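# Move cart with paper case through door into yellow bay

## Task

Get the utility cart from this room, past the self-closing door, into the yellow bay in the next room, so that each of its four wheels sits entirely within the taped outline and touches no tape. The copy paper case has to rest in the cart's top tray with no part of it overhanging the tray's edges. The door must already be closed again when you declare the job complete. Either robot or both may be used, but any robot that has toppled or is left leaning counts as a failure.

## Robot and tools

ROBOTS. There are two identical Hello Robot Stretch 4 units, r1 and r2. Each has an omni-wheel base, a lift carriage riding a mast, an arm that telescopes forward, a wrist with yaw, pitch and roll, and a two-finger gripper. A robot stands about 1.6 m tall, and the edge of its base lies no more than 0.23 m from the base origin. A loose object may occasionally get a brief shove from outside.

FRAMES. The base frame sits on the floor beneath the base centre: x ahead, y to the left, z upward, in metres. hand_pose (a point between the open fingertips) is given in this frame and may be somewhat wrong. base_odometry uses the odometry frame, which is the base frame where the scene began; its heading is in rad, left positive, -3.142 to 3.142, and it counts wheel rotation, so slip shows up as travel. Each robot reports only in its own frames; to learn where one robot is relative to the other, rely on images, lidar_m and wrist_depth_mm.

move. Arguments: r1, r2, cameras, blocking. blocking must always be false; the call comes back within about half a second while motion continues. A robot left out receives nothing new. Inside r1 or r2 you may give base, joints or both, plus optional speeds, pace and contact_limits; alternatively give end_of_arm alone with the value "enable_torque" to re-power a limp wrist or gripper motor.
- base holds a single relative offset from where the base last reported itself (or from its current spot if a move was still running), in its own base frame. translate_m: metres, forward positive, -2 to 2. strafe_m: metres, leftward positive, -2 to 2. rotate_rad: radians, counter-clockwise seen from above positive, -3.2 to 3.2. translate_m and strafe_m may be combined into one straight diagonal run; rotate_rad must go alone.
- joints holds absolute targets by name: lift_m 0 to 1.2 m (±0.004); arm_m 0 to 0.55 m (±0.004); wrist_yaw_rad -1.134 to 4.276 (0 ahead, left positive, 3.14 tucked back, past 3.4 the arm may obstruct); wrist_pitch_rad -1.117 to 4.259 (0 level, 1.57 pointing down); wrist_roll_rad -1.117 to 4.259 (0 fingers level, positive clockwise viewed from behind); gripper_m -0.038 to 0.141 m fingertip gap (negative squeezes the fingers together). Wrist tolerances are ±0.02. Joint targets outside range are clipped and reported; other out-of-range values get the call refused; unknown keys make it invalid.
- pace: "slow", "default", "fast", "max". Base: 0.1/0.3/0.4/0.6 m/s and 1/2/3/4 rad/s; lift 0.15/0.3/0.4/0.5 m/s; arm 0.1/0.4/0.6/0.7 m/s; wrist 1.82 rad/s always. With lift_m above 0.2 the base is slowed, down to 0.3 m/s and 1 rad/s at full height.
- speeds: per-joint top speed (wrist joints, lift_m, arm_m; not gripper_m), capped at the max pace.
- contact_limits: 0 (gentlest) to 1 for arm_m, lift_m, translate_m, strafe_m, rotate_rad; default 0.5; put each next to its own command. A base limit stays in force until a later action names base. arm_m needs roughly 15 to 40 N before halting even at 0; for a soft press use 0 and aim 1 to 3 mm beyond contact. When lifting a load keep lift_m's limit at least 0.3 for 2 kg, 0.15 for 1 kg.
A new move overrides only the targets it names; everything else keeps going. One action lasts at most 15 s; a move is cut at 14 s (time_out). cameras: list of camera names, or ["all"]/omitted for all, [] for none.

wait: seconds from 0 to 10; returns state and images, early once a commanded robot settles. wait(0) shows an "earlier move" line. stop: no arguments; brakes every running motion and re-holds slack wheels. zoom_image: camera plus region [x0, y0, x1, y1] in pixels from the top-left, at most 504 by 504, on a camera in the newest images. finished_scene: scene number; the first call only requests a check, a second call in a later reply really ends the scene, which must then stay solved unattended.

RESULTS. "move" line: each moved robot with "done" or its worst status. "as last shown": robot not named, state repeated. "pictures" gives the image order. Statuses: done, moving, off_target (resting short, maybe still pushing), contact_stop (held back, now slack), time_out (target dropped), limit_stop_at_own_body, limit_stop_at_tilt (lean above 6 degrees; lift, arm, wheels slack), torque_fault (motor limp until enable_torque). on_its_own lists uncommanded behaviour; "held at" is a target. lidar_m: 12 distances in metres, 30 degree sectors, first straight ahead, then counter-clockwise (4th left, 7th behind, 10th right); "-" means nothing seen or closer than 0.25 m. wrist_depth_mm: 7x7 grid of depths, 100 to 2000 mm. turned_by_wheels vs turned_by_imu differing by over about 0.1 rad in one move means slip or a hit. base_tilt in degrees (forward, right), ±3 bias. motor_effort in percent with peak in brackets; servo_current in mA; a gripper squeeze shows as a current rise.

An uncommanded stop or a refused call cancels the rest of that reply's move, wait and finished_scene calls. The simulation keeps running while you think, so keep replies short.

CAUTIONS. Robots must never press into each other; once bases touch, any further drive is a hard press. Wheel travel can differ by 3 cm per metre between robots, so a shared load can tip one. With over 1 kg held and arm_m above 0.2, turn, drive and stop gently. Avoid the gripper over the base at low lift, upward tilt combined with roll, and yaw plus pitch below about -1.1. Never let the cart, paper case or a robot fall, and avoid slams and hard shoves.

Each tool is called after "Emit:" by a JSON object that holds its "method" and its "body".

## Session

Scene 1 done. Now scene 2.

Emit:
{"method": "move", "body": {}}

Scene clock: 0.00 s.
r1.base_odometry: x=+0.000 y=+0.000 heading=+0.000
r1.turned_by_wheels: +0.000
r1.turned_by_imu: +0.000
r1.base_tilt: forward=-1.6 right=+1.3
r1.lidar_m: 0.96 1.73 2.02 2.40 3.92 1.59 0.85 0.76 0.78 0.89 0.77 0.77
r1.base_status: not commanded
r1.joint_positions: lift_m=+0.124 arm_m=+0.000 wrist_yaw_rad=+3.194 wrist_pitch_rad=+0.002 wrist_roll_rad=+0.000 gripper_m=+0.056
r1.joint_status: not commanded
r1.measured_speeds: translate_m=+0.000 strafe_m=+0.000 rotate_rad=+0.000 lift_m=+0.000 arm_m=+0.000 wrist_yaw_rad=+0.000 wrist_pitch_rad=+0.000 wrist_roll_rad=+0.000
r1.motor_effort: lift_m=+19 arm_m=-3 wheel_0=-1 wheel_1=+1 wheel_2=+0
r1.servo_current: wrist_yaw_rad=46 wrist_pitch_rad=39 wrist_roll_rad=33 gripper_m=39
r1.hand_pose: x=-0.1217 y=+0.0722 z=+0.3019 quat_wxyz=(-0.026, -0.001, +0.000, +1.000) (m; r1's base frame)
r1.wrist_depth_mm: - 135 - - - - - / - 135 135 - - - - / - 133 174 - - - - / 110 136 206 - - - - / 137 - - - - - - / - - 189 1098 196 1182 1138 / - 759 759 809 788 - 809
r2.base_odometry: x=+0.000 y=+0.000 heading=+0.000
r2.turned_by_wheels: +0.000
r2.turned_by_imu: +0.000
r2.base_tilt: forward=-0.7 right=+0.1
r2.lidar_m: 1.27 1.30 1.54 2.30 2.33 2.74 1.39 1.38 2.74 2.36 2.39 1.46
r2.base_status: not commanded
r2.joint_positions: lift_m=+0.200 arm_m=+0.000 wrist_yaw_rad=+3.211 wrist_pitch_rad=+0.001 wrist_roll_rad=+0.000 gripper_m=+0.056
r2.joint_status: not commanded
r2.measured_speeds: translate_m=+0.000 strafe_m=+0.000 rotate_rad=+0.000 lift_m=+0.000 arm_m=+0.000 wrist_yaw_rad=+0.000 wrist_pitch_rad=+0.000 wrist_roll_rad=+0.000
r2.motor_effort: lift_m=+18 arm_m=-4 wheel_0=-1 wheel_1=+1 wheel_2=+1
r2.servo_current: wrist_yaw_rad=46 wrist_pitch_rad=33 wrist_roll_rad=39 gripper_m=52
r2.hand_pose: x=-0.1228 y=+0.0671 z=+0.3779 quat_wxyz=(-0.035, -0.001, +0.000, +0.999) (m; r2's base frame)
r2.wrist_depth_mm: - - 137 - - - - / - - 137 - - - - / - 119 146 - - - - / - 141 175 - - - - / 215 - - - - - - / 204 1336 195 1281 191 1366 1205 / 200 244 946 112 - 904 904
pictures: r1_head_camera, r1_head_left_camera, r1_head_right_camera, r1_wrist_camera, r2_head_camera, r2_head_left_camera, r2_head_right_camera, r2_wrist_camera
Images, in order (width x height): r1_head_camera 420x560, r1_head_left_camera 420x672, r1_head_right_camera 420x672, r1_wrist_camera 616x392, r2_head_camera 420x560, r2_head_left_camera 420x672, r2_head_right_camera 420x672, r2_wrist_camera 616x392.

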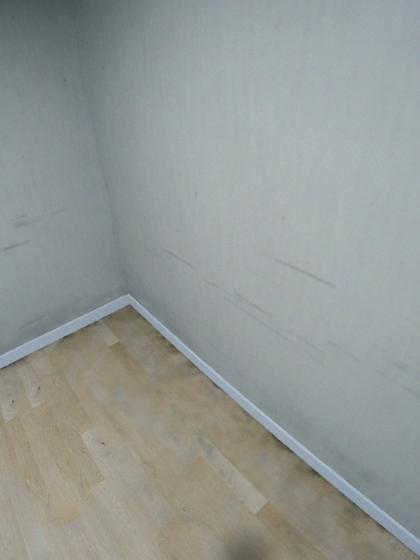

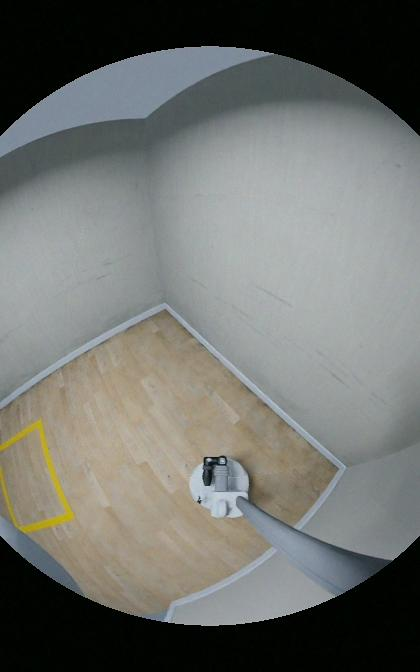

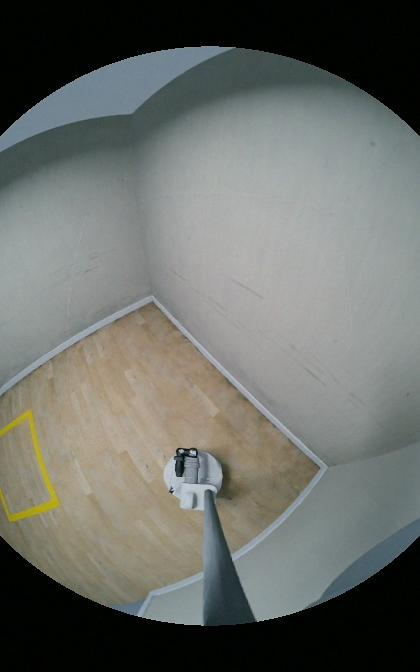

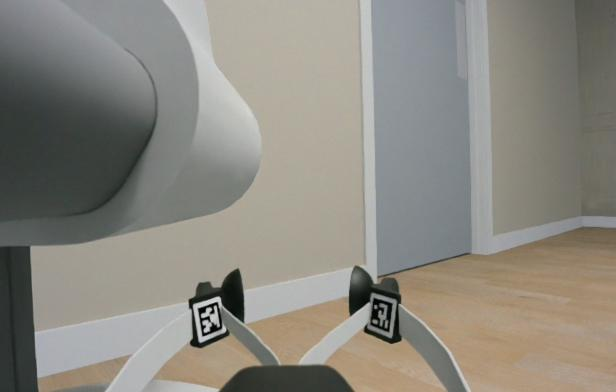

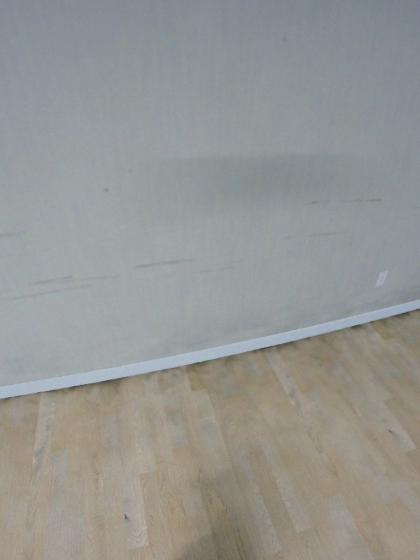

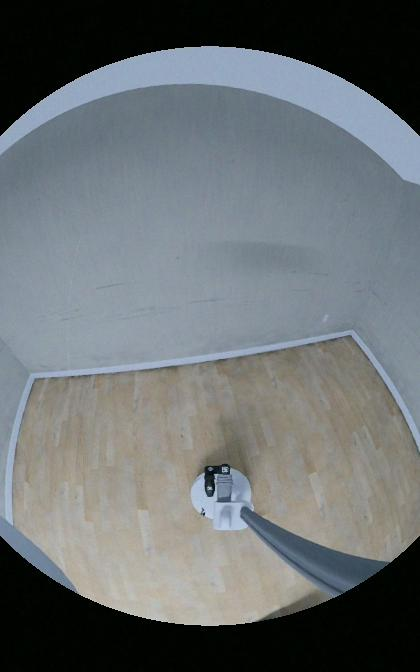

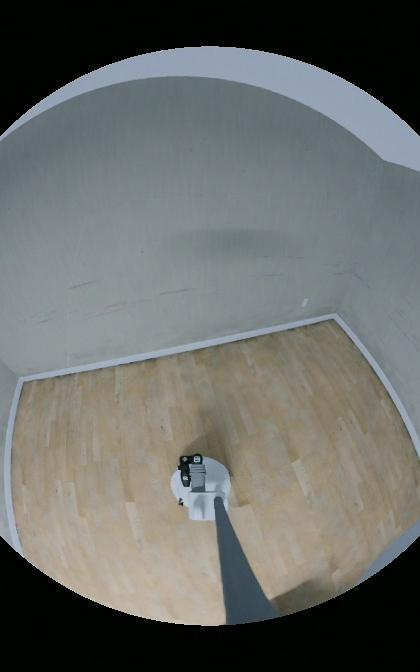

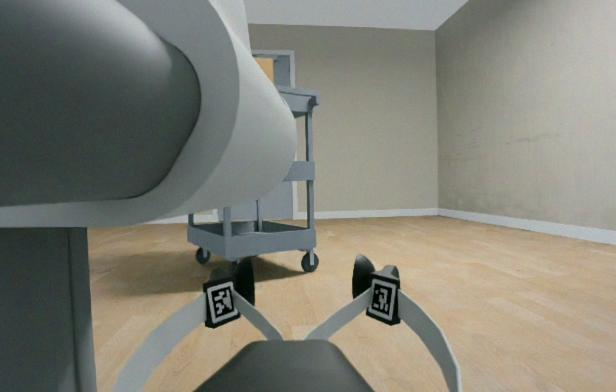

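Emit:
{"method": "move", "body": {"r1": {"base": {"rotate_rad": -2.37}}, "r2": {"base": {"rotate_rad": 3.1}}, "blocking": false, "cameras": []}}

Emit:
{"method": "wait", "body": {"seconds": 4, "cameras": []}}

Emit:
{"method": "wait", "body": {"seconds": 2, "cameras": ["r1_head_left_camera","r1_head_right_camera","r1_head_camera","r2_head_camera","r2_head_left_camera","r2_head_right_camera"]}}

Scene clock: 55.37 s.
move: r1 moving; r2 moving
r1.base_odometry: x=+0.000 y=+0.000 heading=-0.253
r1.turned_by_wheels: -0.253
r1.turned_by_imu: -0.254
r1.base_tilt: forward=-1.6 right=+1.3
r1.lidar_m: 0.82 1.21 1.99 2.12 3.04 2.58 1.04 0.77 0.74 0.78 0.79 0.76
r1.base_status: rotate_rad moving
r1.joint_positions: lift_m=+0.124 arm_m=+0.000 wrist_yaw_rad=+3.194 wrist_pitch_rad=+0.002 wrist_roll_rad=+0.000 gripper_m=+0.056
r1.joint_status: not commanded
r1.measured_speeds: translate_m=+0.000 strafe_m=+0.001 rotate_rad=-0.980 lift_m=+0.000 arm_m=+0.000 wrist_yaw_rad=+0.000 wrist_pitch_rad=+0.000 wrist_roll_rad=+0.000
r1.motor_effort: lift_m=+20(20) arm_m=-3(4) wheel_0=+6(9) wheel_1=+6(8) wheel_2=+8(8)
r1.servo_current: wrist_yaw_rad=52(52) wrist_pitch_rad=39(52) wrist_roll_rad=59(65) gripper_m=39(46)
r1.hand_pose: x=-0.1217 y=+0.0722 z=+0.3019 quat_wxyz=(-0.026, -0.001, +0.000, +1.000) (m; r1's base frame)
r1.wrist_depth_mm: - 135 - - - - - / - 135 135 - - - - / - 132 174 - - - - / 110 136 206 - - - - / 137 - - - - - - / - - 190 1182 196 1160 1138 / - 759 759 809 788 - 809
r2.base_odometry: x=+0.000 y=+0.000 heading=+0.252
r2.turned_by_wheels: +0.252
r2.turned_by_imu: +0.245
r2.base_tilt: forward=-0.7 right=+0.0
r2.lidar_m: 1.27 1.35 1.91 2.30 2.42 3.34 1.42 3.33 2.47 2.38 1.81 1.34
r2.base_status: rotate_rad moving
r2.joint_positions: lift_m=+0.200 arm_m=+0.000 wrist_yaw_rad=+3.211 wrist_pitch_rad=+0.001 wrist_roll_rad=+0.000 gripper_m=+0.056
r2.joint_status: not commanded
r2.measured_speeds: translate_m=+0.002 strafe_m=+0.000 rotate_rad=+0.977 lift_m=+0.000 arm_m=+0.000 wrist_yaw_rad=+0.000 wrist_pitch_rad=+0.000 wrist_roll_rad=+0.000
r2.motor_effort: lift_m=+18(18) arm_m=-4(4) wheel_0=-6(10) wheel_1=-8(10) wheel_2=-10(12)
r2.servo_current: wrist_yaw_rad=46(52) wrist_pitch_rad=46(46) wrist_roll_rad=59(59) gripper_m=46(52)
r2.hand_pose: x=-0.1228 y=+0.0671 z=+0.3779 quat_wxyz=(-0.035, -0.001, +0.000, +0.999) (m; r2's base frame)
r2.wrist_depth_mm: - - 137 - - - - / - - 137 - - - - / - 119 146 289 - - - / - 141 176 - - - - / 215 - - - - - - / 203 1308 196 1366 191 1397 1229 / 200 243 960 112 - 917 891
pictures: none
No camera images: "cameras" was empty.

Scene clock: 57.33 s.
earlier move: r1 done; r2 moving
r1.base_odometry: x=+0.000 y=+0.000 heading=-2.369
r1.turned_by_wheels: -2.117
r1.turned_by_imu: -2.128
r1.base_tilt: forward=-1.6 right=+1.3
r1.lidar_m: 0.74 0.81 0.77 0.76 0.83 1.20 2.01 2.17 3.08 2.57 1.04 0.78
r1.base_status: done
r1.joint_positions: lift_m=+0.124 arm_m=+0.000 wrist_yaw_rad=+3.194 wrist_pitch_rad=+0.002 wrist_roll_rad=+0.000 gripper_m=+0.056
r1.joint_status: not commanded
r1.measured_speeds: translate_m=+0.000 strafe_m=+0.000 rotate_rad=+0.000 lift_m=+0.000 arm_m=+0.000 wrist_yaw_rad=+0.000 wrist_pitch_rad=+0.000 wrist_roll_rad=+0.000
r1.motor_effort: lift_m=+19(20) arm_m=-4(4) wheel_0=+3(10) wheel_1=+2(10) wheel_2=+1(8)
r1.servo_current: wrist_yaw_rad=72(72) wrist_pitch_rad=46(52) wrist_roll_rad=52(65) gripper_m=39(46)
r1.hand_pose: x=-0.1216 y=+0.0722 z=+0.3019 quat_wxyz=(-0.026, -0.001, +0.000, +1.000) (m; r1's base frame)
r1.wrist_depth_mm: - 135 - - - - - / - 135 146 - - - - / - 132 175 - - - - / 110 136 224 - - - - / 137 - - - - 1921 - / 1229 1229 196 1205 195 1160 1025 / - 809 768 788 798 - 809
r2.base_odometry: x=+0.000 y=+0.000 heading=+3.093
r2.turned_by_wheels: +2.841
r2.turned_by_imu: +2.765
r2.base_tilt: forward=-0.6 right=+0.1
r2.lidar_m: 1.43 1.37 2.82 2.35 2.34 1.53 1.29 1.28 1.49 2.30 2.32 2.65
r2.base_status: rotate_rad moving
r2.joint_positions: lift_m=+0.200 arm_m=+0.000 wrist_yaw_rad=+3.211 wrist_pitch_rad=+0.001 wrist_roll_rad=+0.000 gripper_m=+0.056
r2.joint_status: not commanded
r2.measured_speeds: translate_m=+0.000 strafe_m=-0.001 rotate_rad=+0.197 lift_m=+0.000 arm_m=+0.000 wrist_yaw_rad=+0.000 wrist_pitch_rad=+0.000 wrist_roll_rad=+0.000
r2.motor_effort: lift_m=+18(18) arm_m=-4(4) wheel_0=-2(10) wheel_1=-4(10) wheel_2=-4(12)
r2.servo_current: wrist_yaw_rad=33(65) wrist_pitch_rad=39(46) wrist_roll_rad=46(59) gripper_m=46(59)
r2.hand_pose: x=-0.1228 y=+0.0671 z=+0.3779 quat_wxyz=(-0.035, -0.001, +0.000, +0.999) (m; r2's base frame)
r2.wrist_depth_mm: - 114 137 - - - - / - 108 137 - - - - / - 120 147 235 - - - / - 141 164 - - - - / 216 - - - - - - / 203 1205 191 1205 191 1336 1229 / 201 245 976 112 - 917 891
wait: 1.97 of 4 s (r1 has come to rest)
pictures: none
No camera images: "cameras" was empty.

Scene clock: 57.70 s.
earlier move: r2 done
r1.base_odometry: x=+0.000 y=+0.000 heading=-2.369
r1.turned_by_wheels: +0.000
r1.turned_by_imu: +0.000
r1.base_tilt: forward=-1.6 right=+1.2
r1.lidar_m: 0.74 0.81 0.80 0.77 0.80 1.20 2.01 2.15 3.05 2.58 1.05 0.76
r1.base_status: done
r1.joint_positions: lift_m=+0.124 arm_m=+0.000 wrist_yaw_rad=+3.194 wrist_pitch_rad=+0.002 wrist_roll_rad=+0.000 gripper_m=+0.056
r1.joint_status: not commanded
r1.measured_speeds: translate_m=+0.000 strafe_m=+0.000 rotate_rad=+0.000 lift_m=+0.000 arm_m=+0.000 wrist_yaw_rad=+0.000 wrist_pitch_rad=+0.000 wrist_roll_rad=+0.000
r1.motor_effort: lift_m=+20(20) arm_m=-4(4) wheel_0=+3(10) wheel_1=+2(10) wheel_2=+1(8)
r1.servo_current: wrist_yaw_rad=39(72) wrist_pitch_rad=39(52) wrist_roll_rad=46(65) gripper_m=46(46)
r1.hand_pose: x=-0.1216 y=+0.0722 z=+0.3019 quat_wxyz=(-0.026, -0.001, +0.000, +1.000) (m; r1's base frame)
r1.wrist_depth_mm: - 135 - - - - - / - 135 146 - - - - / - 133 175 - - - - / 110 136 224 - - - - / 137 - - - - 1863 - / 1229 1255 197 1205 195 1160 1025 / - 820 759 798 798 - 798
r2.base_odometry: x=+0.000 y=+0.000 heading=+3.099
r2.turned_by_wheels: +0.006
r2.turned_by_imu: +0.006
r2.base_tilt: forward=-0.7 right=+0.1
r2.lidar_m: 1.41 1.38 2.82 2.36 2.33 1.54 1.30 1.26 1.47 2.32 2.31 2.65
r2.base_status: done
r2.joint_positions: lift_m=+0.200 arm_m=+0.000 wrist_yaw_rad=+3.211 wrist_pitch_rad=+0.001 wrist_roll_rad=+0.000 gripper_m=+0.056
r2.joint_status: not commanded
r2.measured_speeds: translate_m=+0.000 strafe_m=+0.000 rotate_rad=+0.000 lift_m=+0.000 arm_m=+0.000 wrist_yaw_rad=+0.000 wrist_pitch_rad=+0.000 wrist_roll_rad=+0.000
r2.motor_effort: lift_m=+18(18) arm_m=-4(4) wheel_0=-3(10) wheel_1=-3(10) wheel_2=-4(12)
r2.servo_current: wrist_yaw_rad=46(65) wrist_pitch_rad=39(46) wrist_roll_rad=59(59) gripper_m=59(59)
r2.hand_pose: x=-0.1228 y=+0.0671 z=+0.3779 quat_wxyz=(-0.035, -0.001, +0.000, +0.999) (m; r2's base frame)
r2.wrist_depth_mm: - 114 137 - - - - / - 108 137 - - - - / - 120 147 235 - - - / - 141 164 - - - - / 216 - - - - - - / 203 1205 191 1205 191 1366 1205 / 202 246 960 112 - 904 904
wait: 0.37 of 2 s (r2 has come to rest)
pictures: r1_head_camera, r1_head_left_camera, r1_head_right_camera, r2_head_camera, r2_head_left_camera, r2_head_right_camera
Images, in order (width x height): r1_head_camera 420x560, r1_head_left_camera 420x672, r1_head_right_camera 420x672, r2_head_camera 420x560, r2_head_left_camera 420x672, r2_head_right_camera 420x672.

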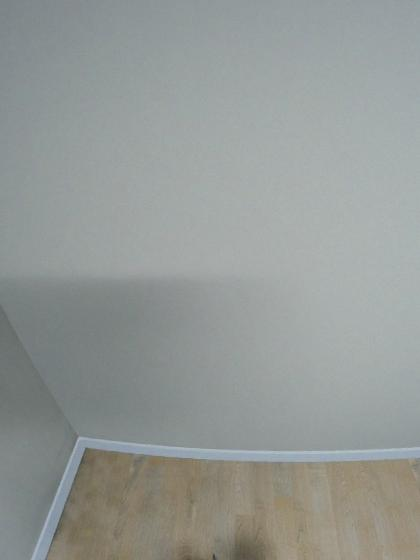

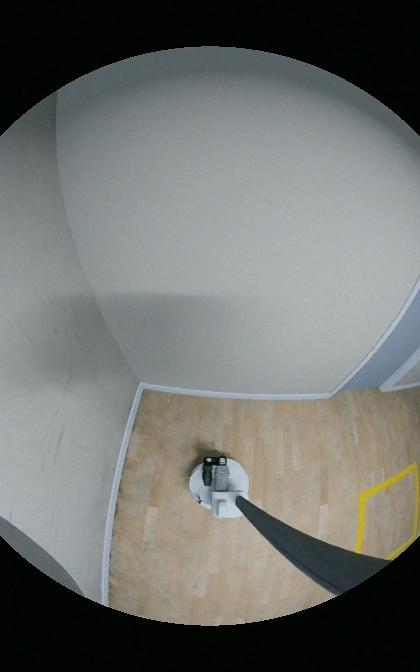

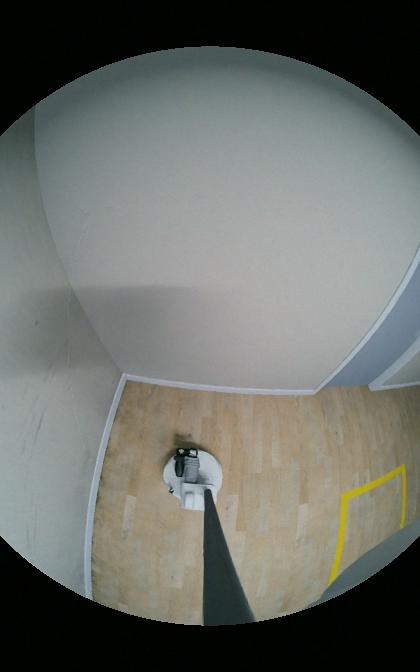

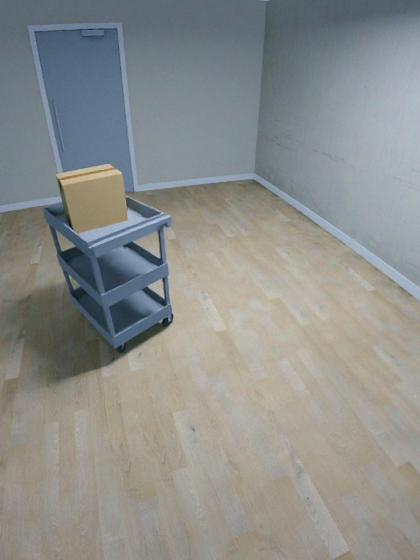

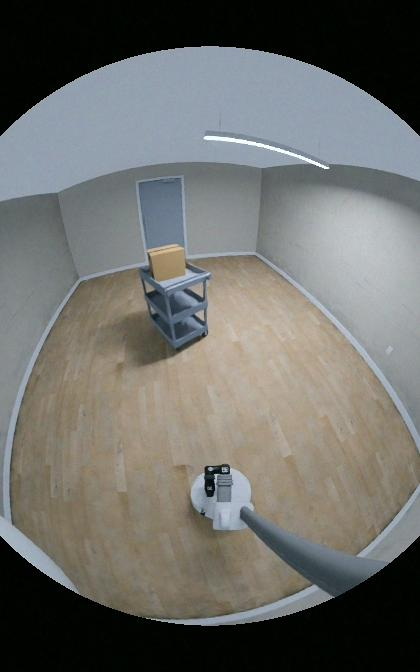

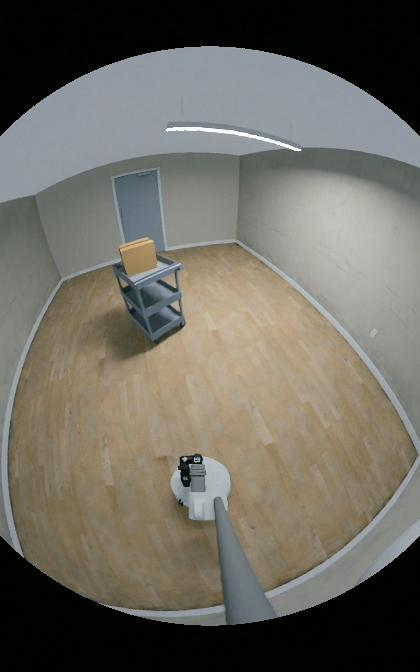

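Emit:
{"method": "zoom_image", "body": {"camera": "r2_head_camera", "region": [20, 140, 200, 380]}}

Emit:
{"method": "zoom_image", "body": {"camera": "r2_head_left_camera", "region": [110, 160, 240, 370]}}

Scaled by 2.100 from the camera's 420x560 image, which has a finer 1200x1600 frame.

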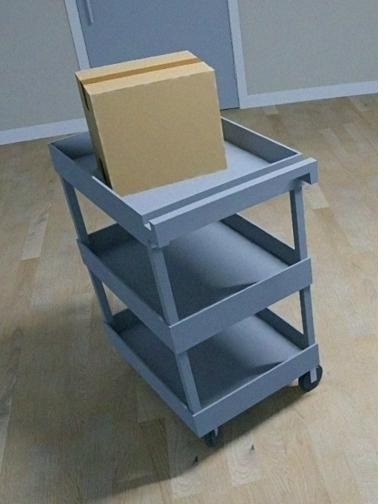

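Scaled by 2.400 from the camera's 420x672 image, which has a finer 600x960 frame.

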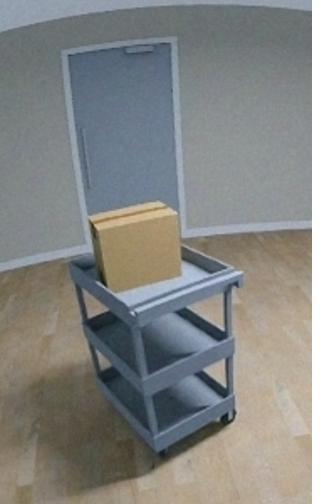

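Emit:
{"method": "zoom_image", "body": {"camera": "r2_head_left_camera", "region": [60, 160, 280, 300]}}

Emit:
{"method": "zoom_image", "body": {"camera": "r2_head_camera", "region": [0, 0, 280, 360]}}

Scaled by 2.291 from the camera's 420x672 image, which has a finer 600x960 frame.

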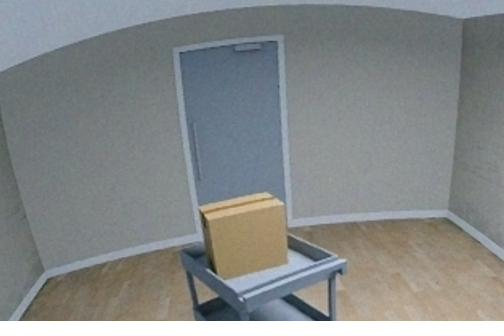

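Scaled by 1.400 from the camera's 420x560 image, which has a finer 1200x1600 frame.

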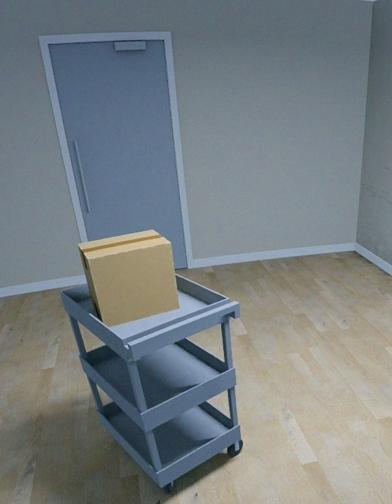

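Emit:
{"method": "move", "body": {"r1": {"base": {"strafe_m": -1.62}, "pace": "fast"}, "r2": {"base": {"rotate_rad": 0.305}, "joints": {"lift_m": 0.689, "gripper_m": 0.10}, "pace": "fast"}, "blocking": false, "cameras": []}}

Emit:
{"method": "wait", "body": {"seconds": 1, "cameras": []}}

Emit:
{"method": "move", "body": {"r2": {"joints": {"wrist_yaw_rad": 0.0, "wrist_pitch_rad": 0.0, "wrist_roll_rad": 1.57}}, "blocking": false, "cameras": []}}

Emit:
{"method": "wait", "body": {"seconds": 5, "cameras": ["r1_head_left_camera","r1_head_right_camera","r2_head_camera","r2_head_left_camera"]}}

Scene clock: 178.20 s.
move: r1 moving; r2 moving
r1.base_odometry: x=-0.041 y=+0.042 heading=-2.369
r1.turned_by_wheels: +0.000
r1.turned_by_imu: -0.001
r1.base_tilt: forward=-1.6 right=+1.3
r1.lidar_m: 0.74 0.81 0.86 0.83 0.89 1.26 2.03 2.14 3.04 2.55 1.03 0.79
r1.base_status: strafe_m moving
r1.joint_positions: lift_m=+0.124 arm_m=+0.000 wrist_yaw_rad=+3.194 wrist_pitch_rad=+0.002 wrist_roll_rad=+0.000 gripper_m=+0.056
r1.joint_status: not commanded
r1.measured_speeds: translate_m=+0.001 strafe_m=-0.226 rotate_rad=-0.003 lift_m=+0.000 arm_m=+0.000 wrist_yaw_rad=+0.000 wrist_pitch_rad=+0.000 wrist_roll_rad=+0.000
r1.motor_effort: lift_m=+19(20) arm_m=-4(4) wheel_0=+11(13) wheel_1=-11(12) wheel_2=+1(2)
r1.servo_current: wrist_yaw_rad=46(46) wrist_pitch_rad=33(52) wrist_roll_rad=52(65) gripper_m=39(46)
r1.hand_pose: x=-0.1216 y=+0.0722 z=+0.3019 quat_wxyz=(-0.026, -0.001, +0.000, +1.000) (m; r1's base frame)
r1.wrist_depth_mm: - 135 - - - - - / - 135 146 - - - - / - 133 174 - - - - / 110 136 223 - - - - / 137 - - - - 1921 - / 1229 1205 196 1182 196 1182 1098 / - 809 750 798 798 - 809
r2.base_odometry: x=+0.000 y=+0.000 heading=-2.906
r2.turned_by_wheels: +0.278
r2.turned_by_imu: +0.271
r2.base_tilt: forward=-0.7 right=+0.1
r2.lidar_m: 1.38 3.45 2.47 2.35 1.86 1.35 1.26 1.34 1.82 2.30 2.39 3.25
r2.base_status: rotate_rad moving
r2.joint_positions: lift_m=+0.263 arm_m=+0.000 wrist_yaw_rad=+3.211 wrist_pitch_rad=+0.001 wrist_roll_rad=+0.000 gripper_m=+0.075
r2.joint_status: lift_m moving; gripper_m moving
r2.measured_speeds: translate_m=+0.002 strafe_m=+0.001 rotate_rad=+0.444 lift_m=+0.244 arm_m=+0.000 wrist_yaw_rad=+0.000 wrist_pitch_rad=+0.000 wrist_roll_rad=+0.000
r2.motor_effort: lift_m=+19(25) arm_m=-4(4) wheel_0=-6(13) wheel_1=-2(10) wheel_2=-4(12)
r2.servo_current: wrist_yaw_rad=52(52) wrist_pitch_rad=33(46) wrist_roll_rad=39(52) gripper_m=72(91)
r2.hand_pose: x=-0.1228 y=+0.0671 z=+0.4411 quat_wxyz=(-0.035, -0.001, +0.000, +0.999) (m; r2's base frame)
r2.wrist_depth_mm: - - 137 - - - - / - 108 138 - - - - / - 119 147 234 - - - / - 141 164 - - - - / 216 - - - - - - / 202 1336 193 1229 189 1336 1255 / 202 245 1098 112 1060 976 991
pictures: none
No camera images: "cameras" was empty.

Scene clock: 286.13 s.
earlier move: r1 done; r2 done
r1.base_odometry: x=-1.130 y=+1.161 heading=-2.369
r1.turned_by_wheels: +0.000
r1.turned_by_imu: -0.011
r1.base_tilt: forward=-1.6 right=+1.3
r1.lidar_m: 0.74 0.78 1.00 2.34 2.51 2.15 2.08 2.22 2.40 2.32 0.95 0.78
r1.base_status: done
r1.joint_positions: lift_m=+0.124 arm_m=+0.000 wrist_yaw_rad=+3.194 wrist_pitch_rad=+0.002 wrist_roll_rad=+0.000 gripper_m=+0.056
r1.joint_status: not commanded
r1.measured_speeds: translate_m=+0.000 strafe_m=+0.000 rotate_rad=+0.000 lift_m=+0.000 arm_m=+0.000 wrist_yaw_rad=+0.000 wrist_pitch_rad=+0.000 wrist_roll_rad=+0.000
r1.motor_effort: lift_m=+19(20) arm_m=-4(4) wheel_0=+0(15) wheel_1=+0(12) wheel_2=+0(2)
r1.servo_current: wrist_yaw_rad=46(72) wrist_pitch_rad=46(52) wrist_roll_rad=46(72) gripper_m=46(46)
r1.hand_pose: x=-0.1216 y=+0.0722 z=+0.3019 quat_wxyz=(-0.026, -0.001, +0.000, +1.000) (m; r1's base frame)
r1.wrist_depth_mm: - 133 133 - - - - / - 117 133 - - - - / - 122 136 - - - - / - 134 187 - - - - / 137 - - - - - - / - 1205 197 1205 196 1182 1118 / - 820 759 798 - - 809
r2.base_odometry: x=+0.000 y=+0.000 heading=-2.879
r2.turned_by_wheels: +0.027
r2.turned_by_imu: +0.027
r2.base_tilt: forward=-0.7 right=+0.1
r2.lidar_m: 1.38 3.38 2.45 2.35 1.84 1.35 1.27 1.35 1.88 2.29 2.44 3.36
r2.base_status: done
r2.joint_positions: lift_m=+0.689 arm_m=+0.000 wrist_yaw_rad=+3.211 wrist_pitch_rad=+0.001 wrist_roll_rad=+0.000 gripper_m=+0.100
r2.joint_status: all done
r2.measured_speeds: translate_m=+0.000 strafe_m=+0.000 rotate_rad=+0.000 lift_m=+0.000 arm_m=+0.000 wrist_yaw_rad=+0.000 wrist_pitch_rad=+0.000 wrist_roll_rad=+0.000
r2.motor_effort: lift_m=+21(26) arm_m=-4(5) wheel_0=-2(13) wheel_1=+0(10) wheel_2=-2(12)
r2.servo_current: wrist_yaw_rad=46(65) wrist_pitch_rad=39(46) wrist_roll_rad=52(59) gripper_m=52(91)
r2.hand_pose: x=-0.1228 y=+0.0671 z=+0.8666 quat_wxyz=(-0.035, -0.001, +0.000, +0.999) (m; r2's base frame)
r2.wrist_depth_mm: - - 138 - - - - / - 107 137 - - - - / - 119 146 233 - - - / - 141 163 - - - - / 216 - - - - - - / 203 - 190 - 187 - - / 201 - - 112 - - -
wait: 0.00 of 1 s (r1 and r2 have come to rest)
pictures: none
No camera images: "cameras" was empty.

Scene clock: 286.63 s.
move: r2 moving
r1.base_odometry: x=-1.130 y=+1.161 heading=-2.369
r1.turned_by_wheels: +0.000
r1.turned_by_imu: +0.000
r1.base_tilt: forward=-1.6 right=+1.2
r1.lidar_m: 0.75 0.79 1.04 2.37 2.51 2.15 2.08 2.23 2.40 2.34 0.95 0.77
r1.base_status: not commanded
r1.joint_positions: lift_m=+0.124 arm_m=+0.000 wrist_yaw_rad=+3.194 wrist_pitch_rad=+0.002 wrist_roll_rad=+0.000 gripper_m=+0.056
r1.joint_status: not commanded
r1.measured_speeds: translate_m=+0.000 strafe_m=+0.000 rotate_rad=+0.000 lift_m=+0.000 arm_m=+0.000 wrist_yaw_rad=+0.000 wrist_pitch_rad=+0.000 wrist_roll_rad=+0.000
r1.motor_effort: lift_m=+20(20) arm_m=-4(4) wheel_0=-1(1) wheel_1=+0(0) wheel_2=+0(0)
r1.servo_current: wrist_yaw_rad=52(59) wrist_pitch_rad=39(46) wrist_roll_rad=59(59) gripper_m=39(46)
r1.hand_pose: x=-0.1216 y=+0.0722 z=+0.3019 quat_wxyz=(-0.026, -0.001, +0.000, +1.000) (m; r1's base frame)
r1.wrist_depth_mm: - 133 133 - - - - / - 117 133 - - - - / - 122 137 - - - - / - 134 187 - - - - / 137 - - - - - - / - 1205 197 1205 195 1160 1118 / - 820 759 798 - - 809
r2.base_odometry: x=+0.000 y=+0.000 heading=-2.879
r2.turned_by_wheels: +0.000
r2.turned_by_imu: +0.000
r2.base_tilt: forward=-0.7 right=+0.1
r2.lidar_m: 1.39 3.36 2.45 2.37 1.82 1.34 1.27 1.38 1.89 2.30 2.41 3.35
r2.base_status: not commanded
r2.joint_positions: lift_m=+0.689 arm_m=+0.000 wrist_yaw_rad=+2.650 wrist_pitch_rad=+0.001 wrist_roll_rad=+0.588 gripper_m=+0.100
r2.joint_status: wrist_yaw_rad moving; wrist_pitch_rad moving; wrist_roll_rad moving
r2.measured_speeds: translate_m=+0.000 strafe_m=+0.000 rotate_rad=+0.000 lift_m=+0.000 arm_m=+0.000 wrist_yaw_rad=-1.737 wrist_pitch_rad=+0.000 wrist_roll_rad=+1.820
r2.motor_effort: lift_m=+21(21) arm_m=-4(4) wheel_0=-2(2) wheel_1=-1(1) wheel_2=-2(3)
r2.servo_current: wrist_yaw_rad=78(156) wrist_pitch_rad=46(59) wrist_roll_rad=98(98) gripper_m=52(59)
r2.hand_pose: x=-0.0419 y=+0.2133 z=+0.8666 quat_wxyz=(+0.233, +0.070, +0.281, +0.928) (m; r2's base frame)
r2.wrist_depth_mm: - - - - - - - / - - - - - - - / - - - - - - - / - - - - - - - / - - - - - - 1756 / 256 - 190 - 188 1661 1397 / - - - 112 - 1397 1182
pictures: none
No camera images: "cameras" was empty.

Scene clock: 288.53 s.
earlier move: r2 done
r1.base_odometry: x=-1.130 y=+1.161 heading=-2.369
r1.turned_by_wheels: +0.000
r1.turned_by_imu: +0.000
r1.base_tilt: forward=-1.6 right=+1.3
r1.lidar_m: 0.75 0.78 1.04 2.37 2.49 2.16 2.08 2.20 2.40 2.35 0.93 0.78
r1.base_status: not commanded
r1.joint_positions: lift_m=+0.124 arm_m=+0.000 wrist_yaw_rad=+3.194 wrist_pitch_rad=+0.002 wrist_roll_rad=+0.000 gripper_m=+0.056
r1.joint_status: not commanded
r1.measured_speeds: translate_m=+0.000 strafe_m=+0.000 rotate_rad=+0.000 lift_m=+0.000 arm_m=+0.000 wrist_yaw_rad=+0.000 wrist_pitch_rad=+0.000 wrist_roll_rad=+0.000
r1.motor_effort: lift_m=+19(20) arm_m=-4(4) wheel_0=+0(1) wheel_1=+0(1) wheel_2=+0(0)
r1.servo_current: wrist_yaw_rad=46(65) wrist_pitch_rad=39(52) wrist_roll_rad=33(72) gripper_m=39(46)
r1.hand_pose: x=-0.1216 y=+0.0722 z=+0.3019 quat_wxyz=(-0.026, -0.001, +0.000, +1.000) (m; r1's base frame)
r1.wrist_depth_mm: - 133 133 - - - - / - 117 133 - - - - / - 122 136 - - - - / - 134 187 - - - - / 138 - - - - - - / - 1229 196 1205 195 1160 1138 / - 809 759 798 - - 809
r2.base_odometry: x=+0.000 y=+0.000 heading=-2.879
r2.turned_by_wheels: +0.000
r2.turned_by_imu: +0.000
r2.base_tilt: forward=-0.7 right=+0.0
r2.lidar_m: 1.37 3.35 2.47 2.35 1.85 1.34 1.29 1.37 1.89 2.31 2.42 3.34
r2.base_status: not commanded
r2.joint_positions: lift_m=+0.689 arm_m=+0.000 wrist_yaw_rad=+0.003 wrist_pitch_rad=+0.001 wrist_roll_rad=+1.568 gripper_m=+0.100
r2.joint_status: all done
r2.measured_speeds: translate_m=+0.000 strafe_m=+0.000 rotate_rad=+0.000 lift_m=+0.000 arm_m=+0.000 wrist_yaw_rad=+0.000 wrist_pitch_rad=+0.000 wrist_roll_rad=+0.000
r2.motor_effort: lift_m=+21(21) arm_m=-4(4) wheel_0=-2(2) wheel_1=+0(1) wheel_2=-2(3)
r2.servo_current: wrist_yaw_rad=46(156) wrist_pitch_rad=39(65) wrist_roll_rad=46(98) gripper_m=46(59)
r2.hand_pose: x=+0.4596 y=-0.0866 z=+0.8666 quat_wxyz=(+0.708, +0.706, +0.001, +0.001) (m; r2's base frame)
r2.wrist_depth_mm: - - - - - 1808 1205 / - - - - - 1756 1205 / - - - - - 1576 1255 / - - - 1576 1983 1464 1229 / - - - 1537 1863 1661 1229 / - - 198 - 214 1576 1229 / - - - 112 - 1808 1229
wait: 1.90 of 5 s (r2 has come to rest)
pictures: r1_head_left_camera, r1_head_right_camera, r2_head_camera, r2_head_left_camera
Images, in order (width x height): r1_head_left_camera 420x672, r1_head_right_camera 420x672, r2_head_camera 420x560, r2_head_left_camera 420x672.

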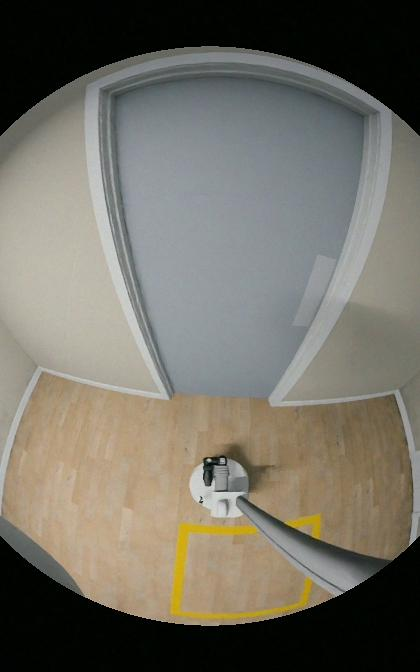

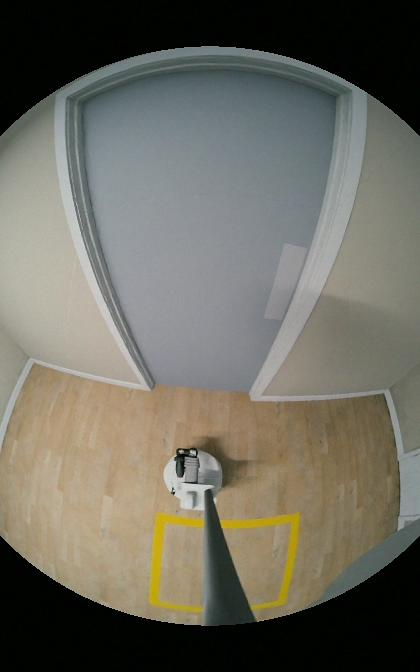

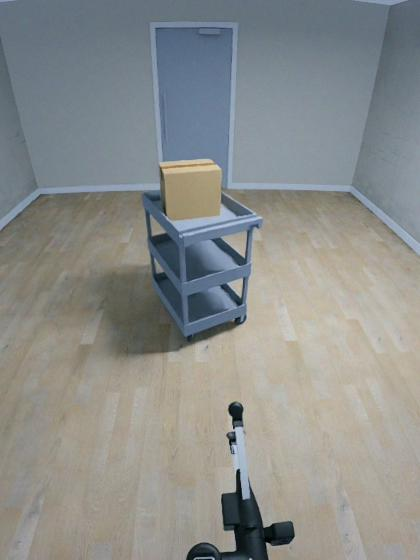

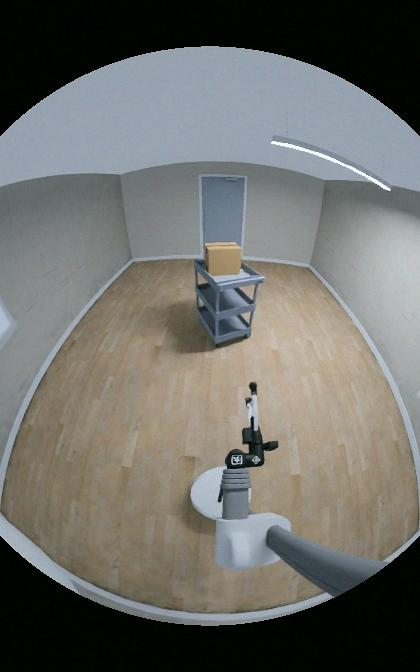

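Emit:
{"method": "zoom_image", "body": {"camera": "r2_head_left_camera", "region": [170, 230, 290, 360]}}

Emit:
{"method": "zoom_image", "body": {"camera": "r2_head_camera", "region": [120, 140, 280, 350]}}

Emit:
{"method": "zoom_image", "body": {"camera": "r2_head_camera", "region": [0, 0, 420, 280]}}

Scaled by 3.877 from the camera's 420x672 image, which has a finer 600x960 frame.

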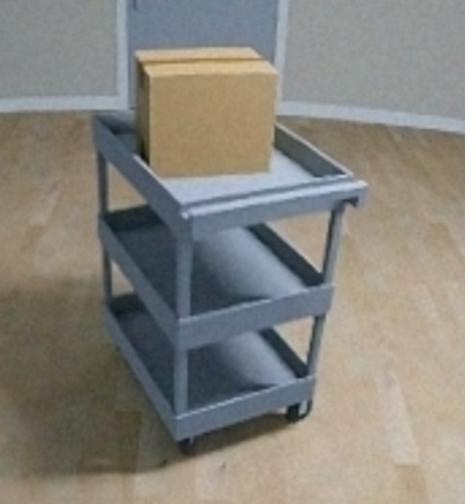

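Scaled by 2.400 from the camera's 420x560 image, which has a finer 1200x1600 frame.

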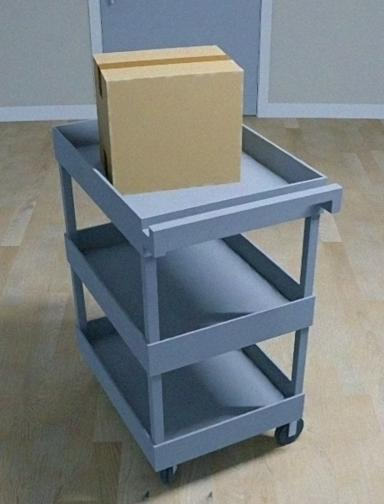

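Scaled by 1.200 from the camera's 420x560 image, which has a finer 1200x1600 frame.

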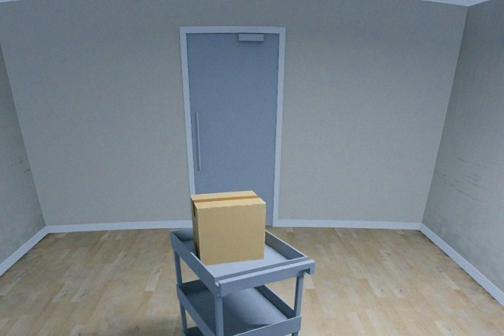

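Emit:
{"method": "move", "body": {"r1": {"base": {"translate_m": 0.50}}, "r2": {"base": {"translate_m": 0.78, "strafe_m": 0.02}}, "blocking": false, "cameras": []}}

Emit:
{"method": "wait", "body": {"seconds": 3, "cameras": []}}

Emit:
{"method": "wait", "body": {"seconds": 3, "cameras": ["r1_head_left_camera","r2_head_camera","r2_wrist_camera","r2_head_left_camera"]}}

Scene clock: 349.03 s.
move: r1 moving; r2 moving
r1.base_odometry: x=-1.153 y=+1.139 heading=-2.369
r1.turned_by_wheels: +0.000
r1.turned_by_imu: +0.000
r1.base_tilt: forward=-1.6 right=+1.2
r1.lidar_m: 0.70 0.77 1.01 2.37 2.48 2.19 2.11 2.29 2.39 2.23 0.92 0.73
r1.base_status: translate_m moving
r1.joint_positions: lift_m=+0.124 arm_m=+0.000 wrist_yaw_rad=+3.194 wrist_pitch_rad=+0.002 wrist_roll_rad=+0.000 gripper_m=+0.056
r1.joint_status: not commanded
r1.measured_speeds: translate_m=+0.123 strafe_m=+0.000 rotate_rad=-0.002 lift_m=+0.000 arm_m=+0.000 wrist_yaw_rad=+0.000 wrist_pitch_rad=+0.000 wrist_roll_rad=+0.000
r1.motor_effort: lift_m=+19(20) arm_m=-4(4) wheel_0=+7(7) wheel_1=+6(7) wheel_2=-7(9)
r1.servo_current: wrist_yaw_rad=33(59) wrist_pitch_rad=46(46) wrist_roll_rad=59(59) gripper_m=46(52)
r1.hand_pose: x=-0.1216 y=+0.0722 z=+0.3019 quat_wxyz=(-0.026, -0.001, +0.000, +1.000) (m; r1's base frame)
r1.wrist_depth_mm: - 133 133 - - - - / - 117 133 - - - - / - 122 137 - - - - / - 134 187 - - - - / 137 - - - - - - / - 1229 197 1205 196 1160 1118 / - 809 759 809 - - 809
r2.base_odometry: x=-0.030 y=-0.009 heading=-2.879
r2.turned_by_wheels: +0.000
r2.turned_by_imu: +0.001
r2.base_tilt: forward=-0.7 right=+0.0
r2.lidar_m: 1.32 3.34 2.46 2.34 1.91 1.36 1.33 1.39 1.91 2.31 2.42 3.33
r2.base_status: translate_m moving; strafe_m moving
r2.joint_positions: lift_m=+0.689 arm_m=+0.000 wrist_yaw_rad=+0.003 wrist_pitch_rad=+0.001 wrist_roll_rad=+1.568 gripper_m=+0.100
r2.joint_status: not commanded
r2.measured_speeds: translate_m=+0.122 strafe_m=+0.003 rotate_rad=-0.003 lift_m=+0.000 arm_m=+0.000 wrist_yaw_rad=+0.000 wrist_pitch_rad=+0.000 wrist_roll_rad=+0.000
r2.motor_effort: lift_m=+21(21) arm_m=-4(4) wheel_0=+5(9) wheel_1=+8(8) wheel_2=-12(12)
r2.servo_current: wrist_yaw_rad=52(59) wrist_pitch_rad=39(46) wrist_roll_rad=39(52) gripper_m=59(59)
r2.hand_pose: x=+0.4596 y=-0.0866 z=+0.8666 quat_wxyz=(+0.708, +0.706, +0.001, +0.001) (m; r2's base frame)
r2.wrist_depth_mm: - - - - - 1756 1205 / - - - - - 1808 1255 / - - - - - 1661 1229 / - - - 1499 1921 1499 1229 / - - - 1464 1863 1499 1255 / - - 197 - 201 1537 1229 / - - - 112 - 1808 1229
pictures: none
No camera images: "cameras" was empty.

Scene clock: 351.67 s.
earlier move: r1 done; r2 moving
r1.base_odometry: x=-1.488 y=+0.812 heading=-2.369
r1.turned_by_wheels: +0.000
r1.turned_by_imu: +0.000
r1.base_tilt: forward=-1.6 right=+1.3
r1.lidar_m: 0.25 0.27 0.41 0.98 2.49 2.68 2.58 2.76 2.44 0.70 0.37 0.26
r1.base_status: done
r1.joint_positions: lift_m=+0.124 arm_m=+0.000 wrist_yaw_rad=+3.194 wrist_pitch_rad=+0.002 wrist_roll_rad=+0.000 gripper_m=+0.056
r1.joint_status: not commanded
r1.measured_speeds: translate_m=+0.000 strafe_m=+0.000 rotate_rad=+0.000 lift_m=+0.000 arm_m=+0.000 wrist_yaw_rad=+0.000 wrist_pitch_rad=+0.000 wrist_roll_rad=+0.000
r1.motor_effort: lift_m=+19(20) arm_m=-4(4) wheel_0=+2(8) wheel_1=+1(8) wheel_2=+0(10)
r1.servo_current: wrist_yaw_rad=46(65) wrist_pitch_rad=26(52) wrist_roll_rad=72(72) gripper_m=39(52)
r1.hand_pose: x=-0.1216 y=+0.0722 z=+0.3019 quat_wxyz=(-0.026, -0.001, +0.000, +1.000) (m; r1's base frame)
r1.wrist_depth_mm: - 133 133 - - - - / - 120 133 - - - - / - 128 139 - - - - / - 135 191 - - - - / 137 - - - - - - / - 1205 197 1205 196 1182 1118 / - 820 759 809 788 - 798
r2.base_odometry: x=-0.695 y=-0.206 heading=-2.879
r2.turned_by_wheels: +0.000
r2.turned_by_imu: +0.001
r2.base_tilt: forward=-0.7 right=+0.1
r2.lidar_m: 0.64 3.33 2.43 2.31 2.47 2.10 2.00 2.09 2.42 2.32 2.46 0.79
r2.base_status: translate_m moving; strafe_m moving
r2.joint_positions: lift_m=+0.689 arm_m=+0.000 wrist_yaw_rad=+0.003 wrist_pitch_rad=+0.001 wrist_roll_rad=+1.568 gripper_m=+0.100
r2.joint_status: not commanded
r2.measured_speeds: translate_m=+0.169 strafe_m=+0.004 rotate_rad=-0.002 lift_m=+0.000 arm_m=+0.000 wrist_yaw_rad=+0.000 wrist_pitch_rad=+0.000 wrist_roll_rad=+0.000
r2.motor_effort: lift_m=+21(21) arm_m=-4(5) wheel_0=+4(12) wheel_1=+4(9) wheel_2=-4(14)
r2.servo_current: wrist_yaw_rad=39(72) wrist_pitch_rad=39(46) wrist_roll_rad=52(65) gripper_m=52(59)
r2.hand_pose: x=+0.4596 y=-0.0866 z=+0.8666 quat_wxyz=(+0.708, +0.706, +0.001, +0.001) (m; r2's base frame)
r2.wrist_depth_mm: - - - - - 1756 1205 / - - - - - 1464 1229 / - - - - - 621 960 / - - - 809 - - 585 / - - 798 798 1182 - 544 / - - 198 469 199 - 521 / - - - 112 - 1863 1229
wait: 2.63 of 3 s (r1 has come to rest)
pictures: none
No camera images: "cameras" was empty.

Scene clock: 352.63 s.
earlier move: r2 done
r1.base_odometry: x=-1.488 y=+0.812 heading=-2.369
r1.turned_by_wheels: +0.000
r1.turned_by_imu: +0.000
r1.base_tilt: forward=-1.6 right=+1.3
r1.lidar_m: 0.25 0.26 0.41 0.95 2.48 2.64 2.57 2.75 2.42 0.70 0.37 0.26
r1.base_status: done
r1.joint_positions: lift_m=+0.124 arm_m=+0.000 wrist_yaw_rad=+3.194 wrist_pitch_rad=+0.002 wrist_roll_rad=+0.000 gripper_m=+0.056
r1.joint_status: not commanded
r1.measured_speeds: translate_m=+0.000 strafe_m=+0.000 rotate_rad=+0.000 lift_m=+0.000 arm_m=+0.000 wrist_yaw_rad=+0.000 wrist_pitch_rad=+0.000 wrist_roll_rad=+0.000
r1.motor_effort: lift_m=+19(20) arm_m=-4(4) wheel_0=+2(8) wheel_1=+1(8) wheel_2=+0(10)
r1.servo_current: wrist_yaw_rad=46(65) wrist_pitch_rad=46(52) wrist_roll_rad=59(72) gripper_m=46(52)
r1.hand_pose: x=-0.1216 y=+0.0722 z=+0.3019 quat_wxyz=(-0.026, -0.001, +0.000, +1.000) (m; r1's base frame)
r1.wrist_depth_mm: - 134 133 - - - - / - 120 133 - - - - / - 128 139 - - - - / - 135 191 - - - - / 137 - - - - - - / - 1229 196 1205 195 1160 1118 / - 809 759 798 788 - 788
r2.base_odometry: x=-0.748 y=-0.222 heading=-2.879
r2.turned_by_wheels: +0.000
r2.turned_by_imu: +0.000
r2.base_tilt: forward=-0.7 right=+0.1
r2.lidar_m: 0.59 3.33 2.45 2.30 2.44 2.14 2.06 2.16 2.40 2.33 2.44 0.75
r2.base_status: done
r2.joint_positions: lift_m=+0.689 arm_m=+0.000 wrist_yaw_rad=+0.003 wrist_pitch_rad=+0.001 wrist_roll_rad=+1.568 gripper_m=+0.100
r2.joint_status: not commanded
r2.measured_speeds: translate_m=+0.000 strafe_m=+0.000 rotate_rad=+0.000 lift_m=+0.000 arm_m=+0.000 wrist_yaw_rad=+0.000 wrist_pitch_rad=+0.000 wrist_roll_rad=+0.000
r2.motor_effort: lift_m=+21(21) arm_m=-4(5) wheel_0=+2(12) wheel_1=+4(9) wheel_2=-3(14)
r2.servo_current: wrist_yaw_rad=39(72) wrist_pitch_rad=33(46) wrist_roll_rad=52(65) gripper_m=46(59)
r2.hand_pose: x=+0.4596 y=-0.0866 z=+0.8666 quat_wxyz=(+0.708, +0.706, +0.001, +0.001) (m; r2's base frame)
r2.wrist_depth_mm: - - - - - 1808 1229 / - - - - - 1756 634 / - - - - - - 574 / - - 759 750 - - 521 / - - 741 504 1098 - 492 / - - 198 462 200 - - / - - - 112 452 1808 1205
wait: 0.97 of 3 s (r2 has come to rest)
pictures: r1_head_left_camera, r2_head_camera, r2_head_left_camera, r2_wrist_camera
Images, in order (width x height): r1_head_left_camera 420x672, r2_head_camera 420x560, r2_head_left_camera 420x672, r2_wrist_camera 616x392.

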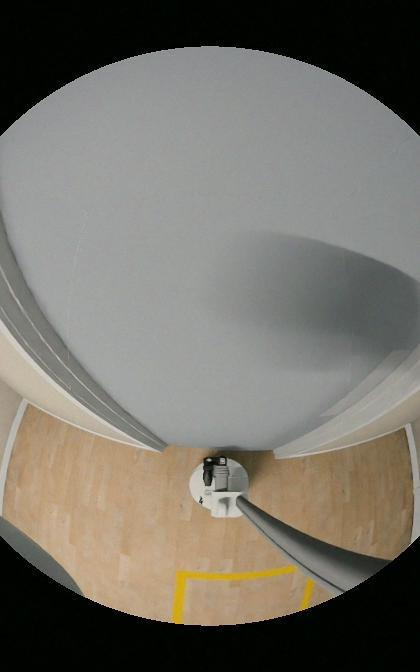

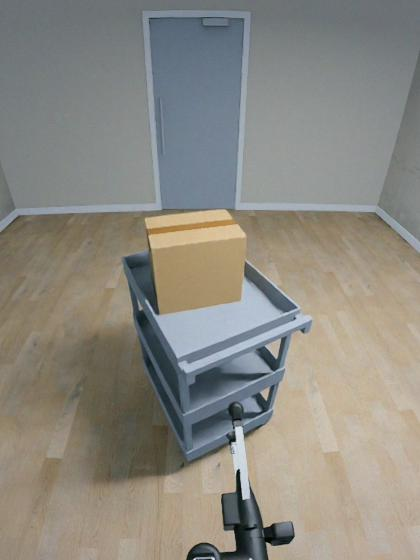

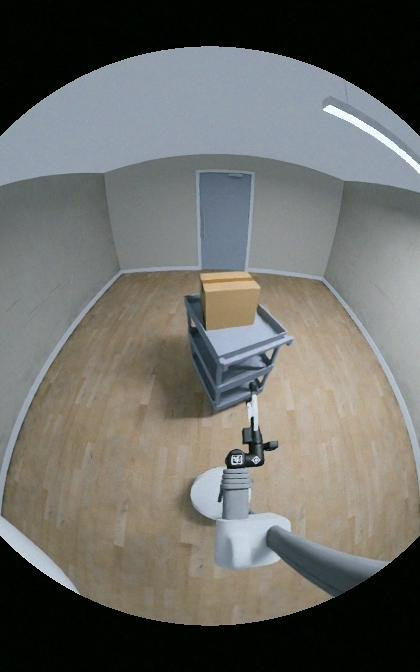

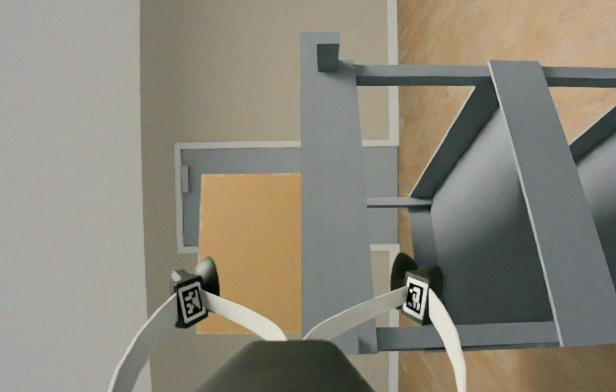

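Emit:
{"method": "move", "body": {"blocking": false, "cameras": ["r2_head_camera", "r2_wrist_camera", "r2_head_left_camera", "r1_head_camera"]}}

Scene clock: 383.10 s.
r1.base_odometry: x=-1.488 y=+0.812 heading=-2.369
r1.turned_by_wheels: +0.000
r1.turned_by_imu: +0.000
r1.base_tilt: forward=-1.5 right=+1.3
r1.lidar_m: 0.25 0.28 0.41 0.93 2.49 2.66 2.58 2.73 2.45 0.71 0.37 0.25
r1.base_status: done
r1.joint_positions: lift_m=+0.124 arm_m=+0.000 wrist_yaw_rad=+3.194 wrist_pitch_rad=+0.002 wrist_roll_rad=+0.000 gripper_m=+0.056
r1.joint_status: not commanded
r1.measured_speeds: translate_m=+0.000 strafe_m=+0.000 rotate_rad=+0.000 lift_m=+0.000 arm_m=+0.000 wrist_yaw_rad=+0.000 wrist_pitch_rad=+0.000 wrist_roll_rad=+0.000
r1.motor_effort: lift_m=+19(20) arm_m=-4(4) wheel_0=+3(8) wheel_1=+1(8) wheel_2=+0(10)
r1.servo_current: wrist_yaw_rad=46(65) wrist_pitch_rad=39(52) wrist_roll_rad=46(72) gripper_m=46(52)
r1.hand_pose: x=-0.1216 y=+0.0722 z=+0.3019 quat_wxyz=(-0.026, -0.001, +0.000, +1.000) (m; r1's base frame)
r1.wrist_depth_mm: - 133 133 - - - - / - 120 134 - - - - / - 128 139 - - - - / - 134 191 - - - - / 137 - - - - - - / - 1229 196 1182 196 1160 1118 / - 809 759 809 798 - 809
r2.base_odometry: x=-0.748 y=-0.222 heading=-2.879
r2.turned_by_wheels: +0.000
r2.turned_by_imu: +0.000
r2.base_tilt: forward=-0.7 right=+0.1
r2.lidar_m: 0.59 3.31 2.45 2.28 2.45 2.12 2.07 2.19 2.40 2.33 2.43 0.73
r2.base_status: done
r2.joint_positions: lift_m=+0.689 arm_m=+0.000 wrist_yaw_rad=+0.003 wrist_pitch_rad=+0.001 wrist_roll_rad=+1.568 gripper_m=+0.100
r2.joint_status: not commanded
r2.measured_speeds: translate_m=+0.000 strafe_m=+0.000 rotate_rad=+0.000 lift_m=+0.000 arm_m=+0.000 wrist_yaw_rad=+0.000 wrist_pitch_rad=+0.000 wrist_roll_rad=+0.000
r2.motor_effort: lift_m=+21(21) arm_m=-4(5) wheel_0=+2(12) wheel_1=+4(9) wheel_2=-3(14)
r2.servo_current: wrist_yaw_rad=39(72) wrist_pitch_rad=33(46) wrist_roll_rad=46(65) gripper_m=46(59)
r2.hand_pose: x=+0.4596 y=-0.0866 z=+0.8666 quat_wxyz=(+0.708, +0.706, +0.001, +0.001) (m; r2's base frame)
r2.wrist_depth_mm: - - - - - 1808 1205 / - - - - - 1808 634 / - - - - - - 569 / - - 750 750 - - 521 / - - 732 508 1098 - 496 / - - 198 466 201 - - / - - - 112 455 1808 1160
pictures: r1_head_camera, r2_head_camera, r2_head_left_camera, r2_wrist_camera
Images, in order (width x height): r1_head_camera 420x560, r2_head_camera 420x560, r2_head_left_camera 420x672, r2_wrist_camera 616x392.

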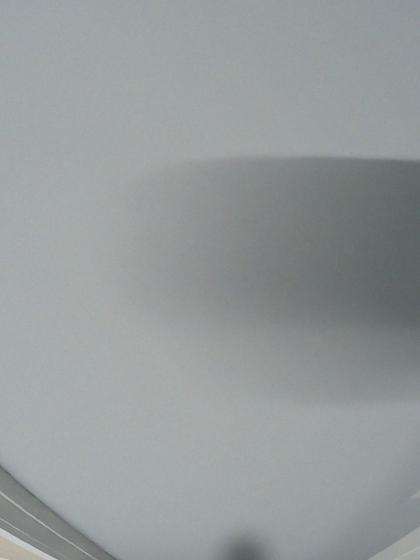

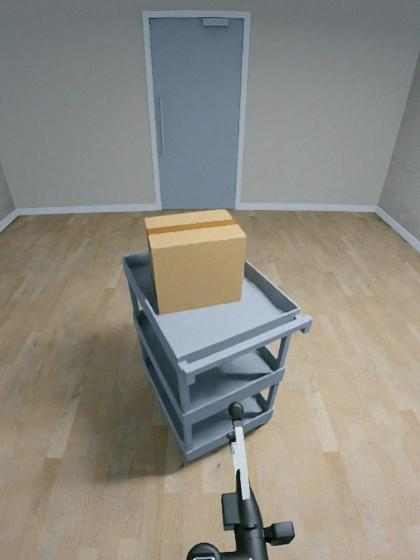

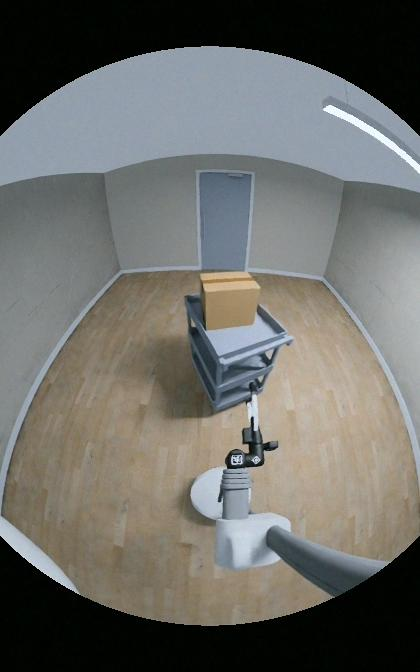

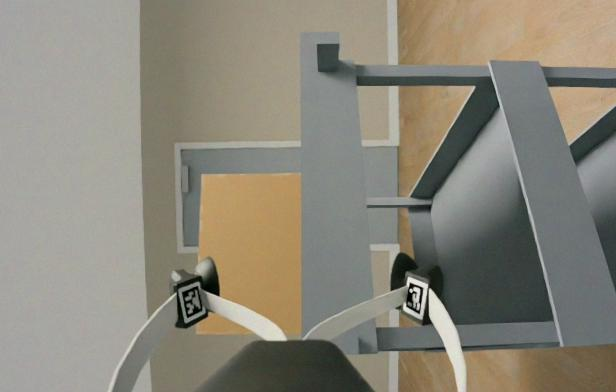

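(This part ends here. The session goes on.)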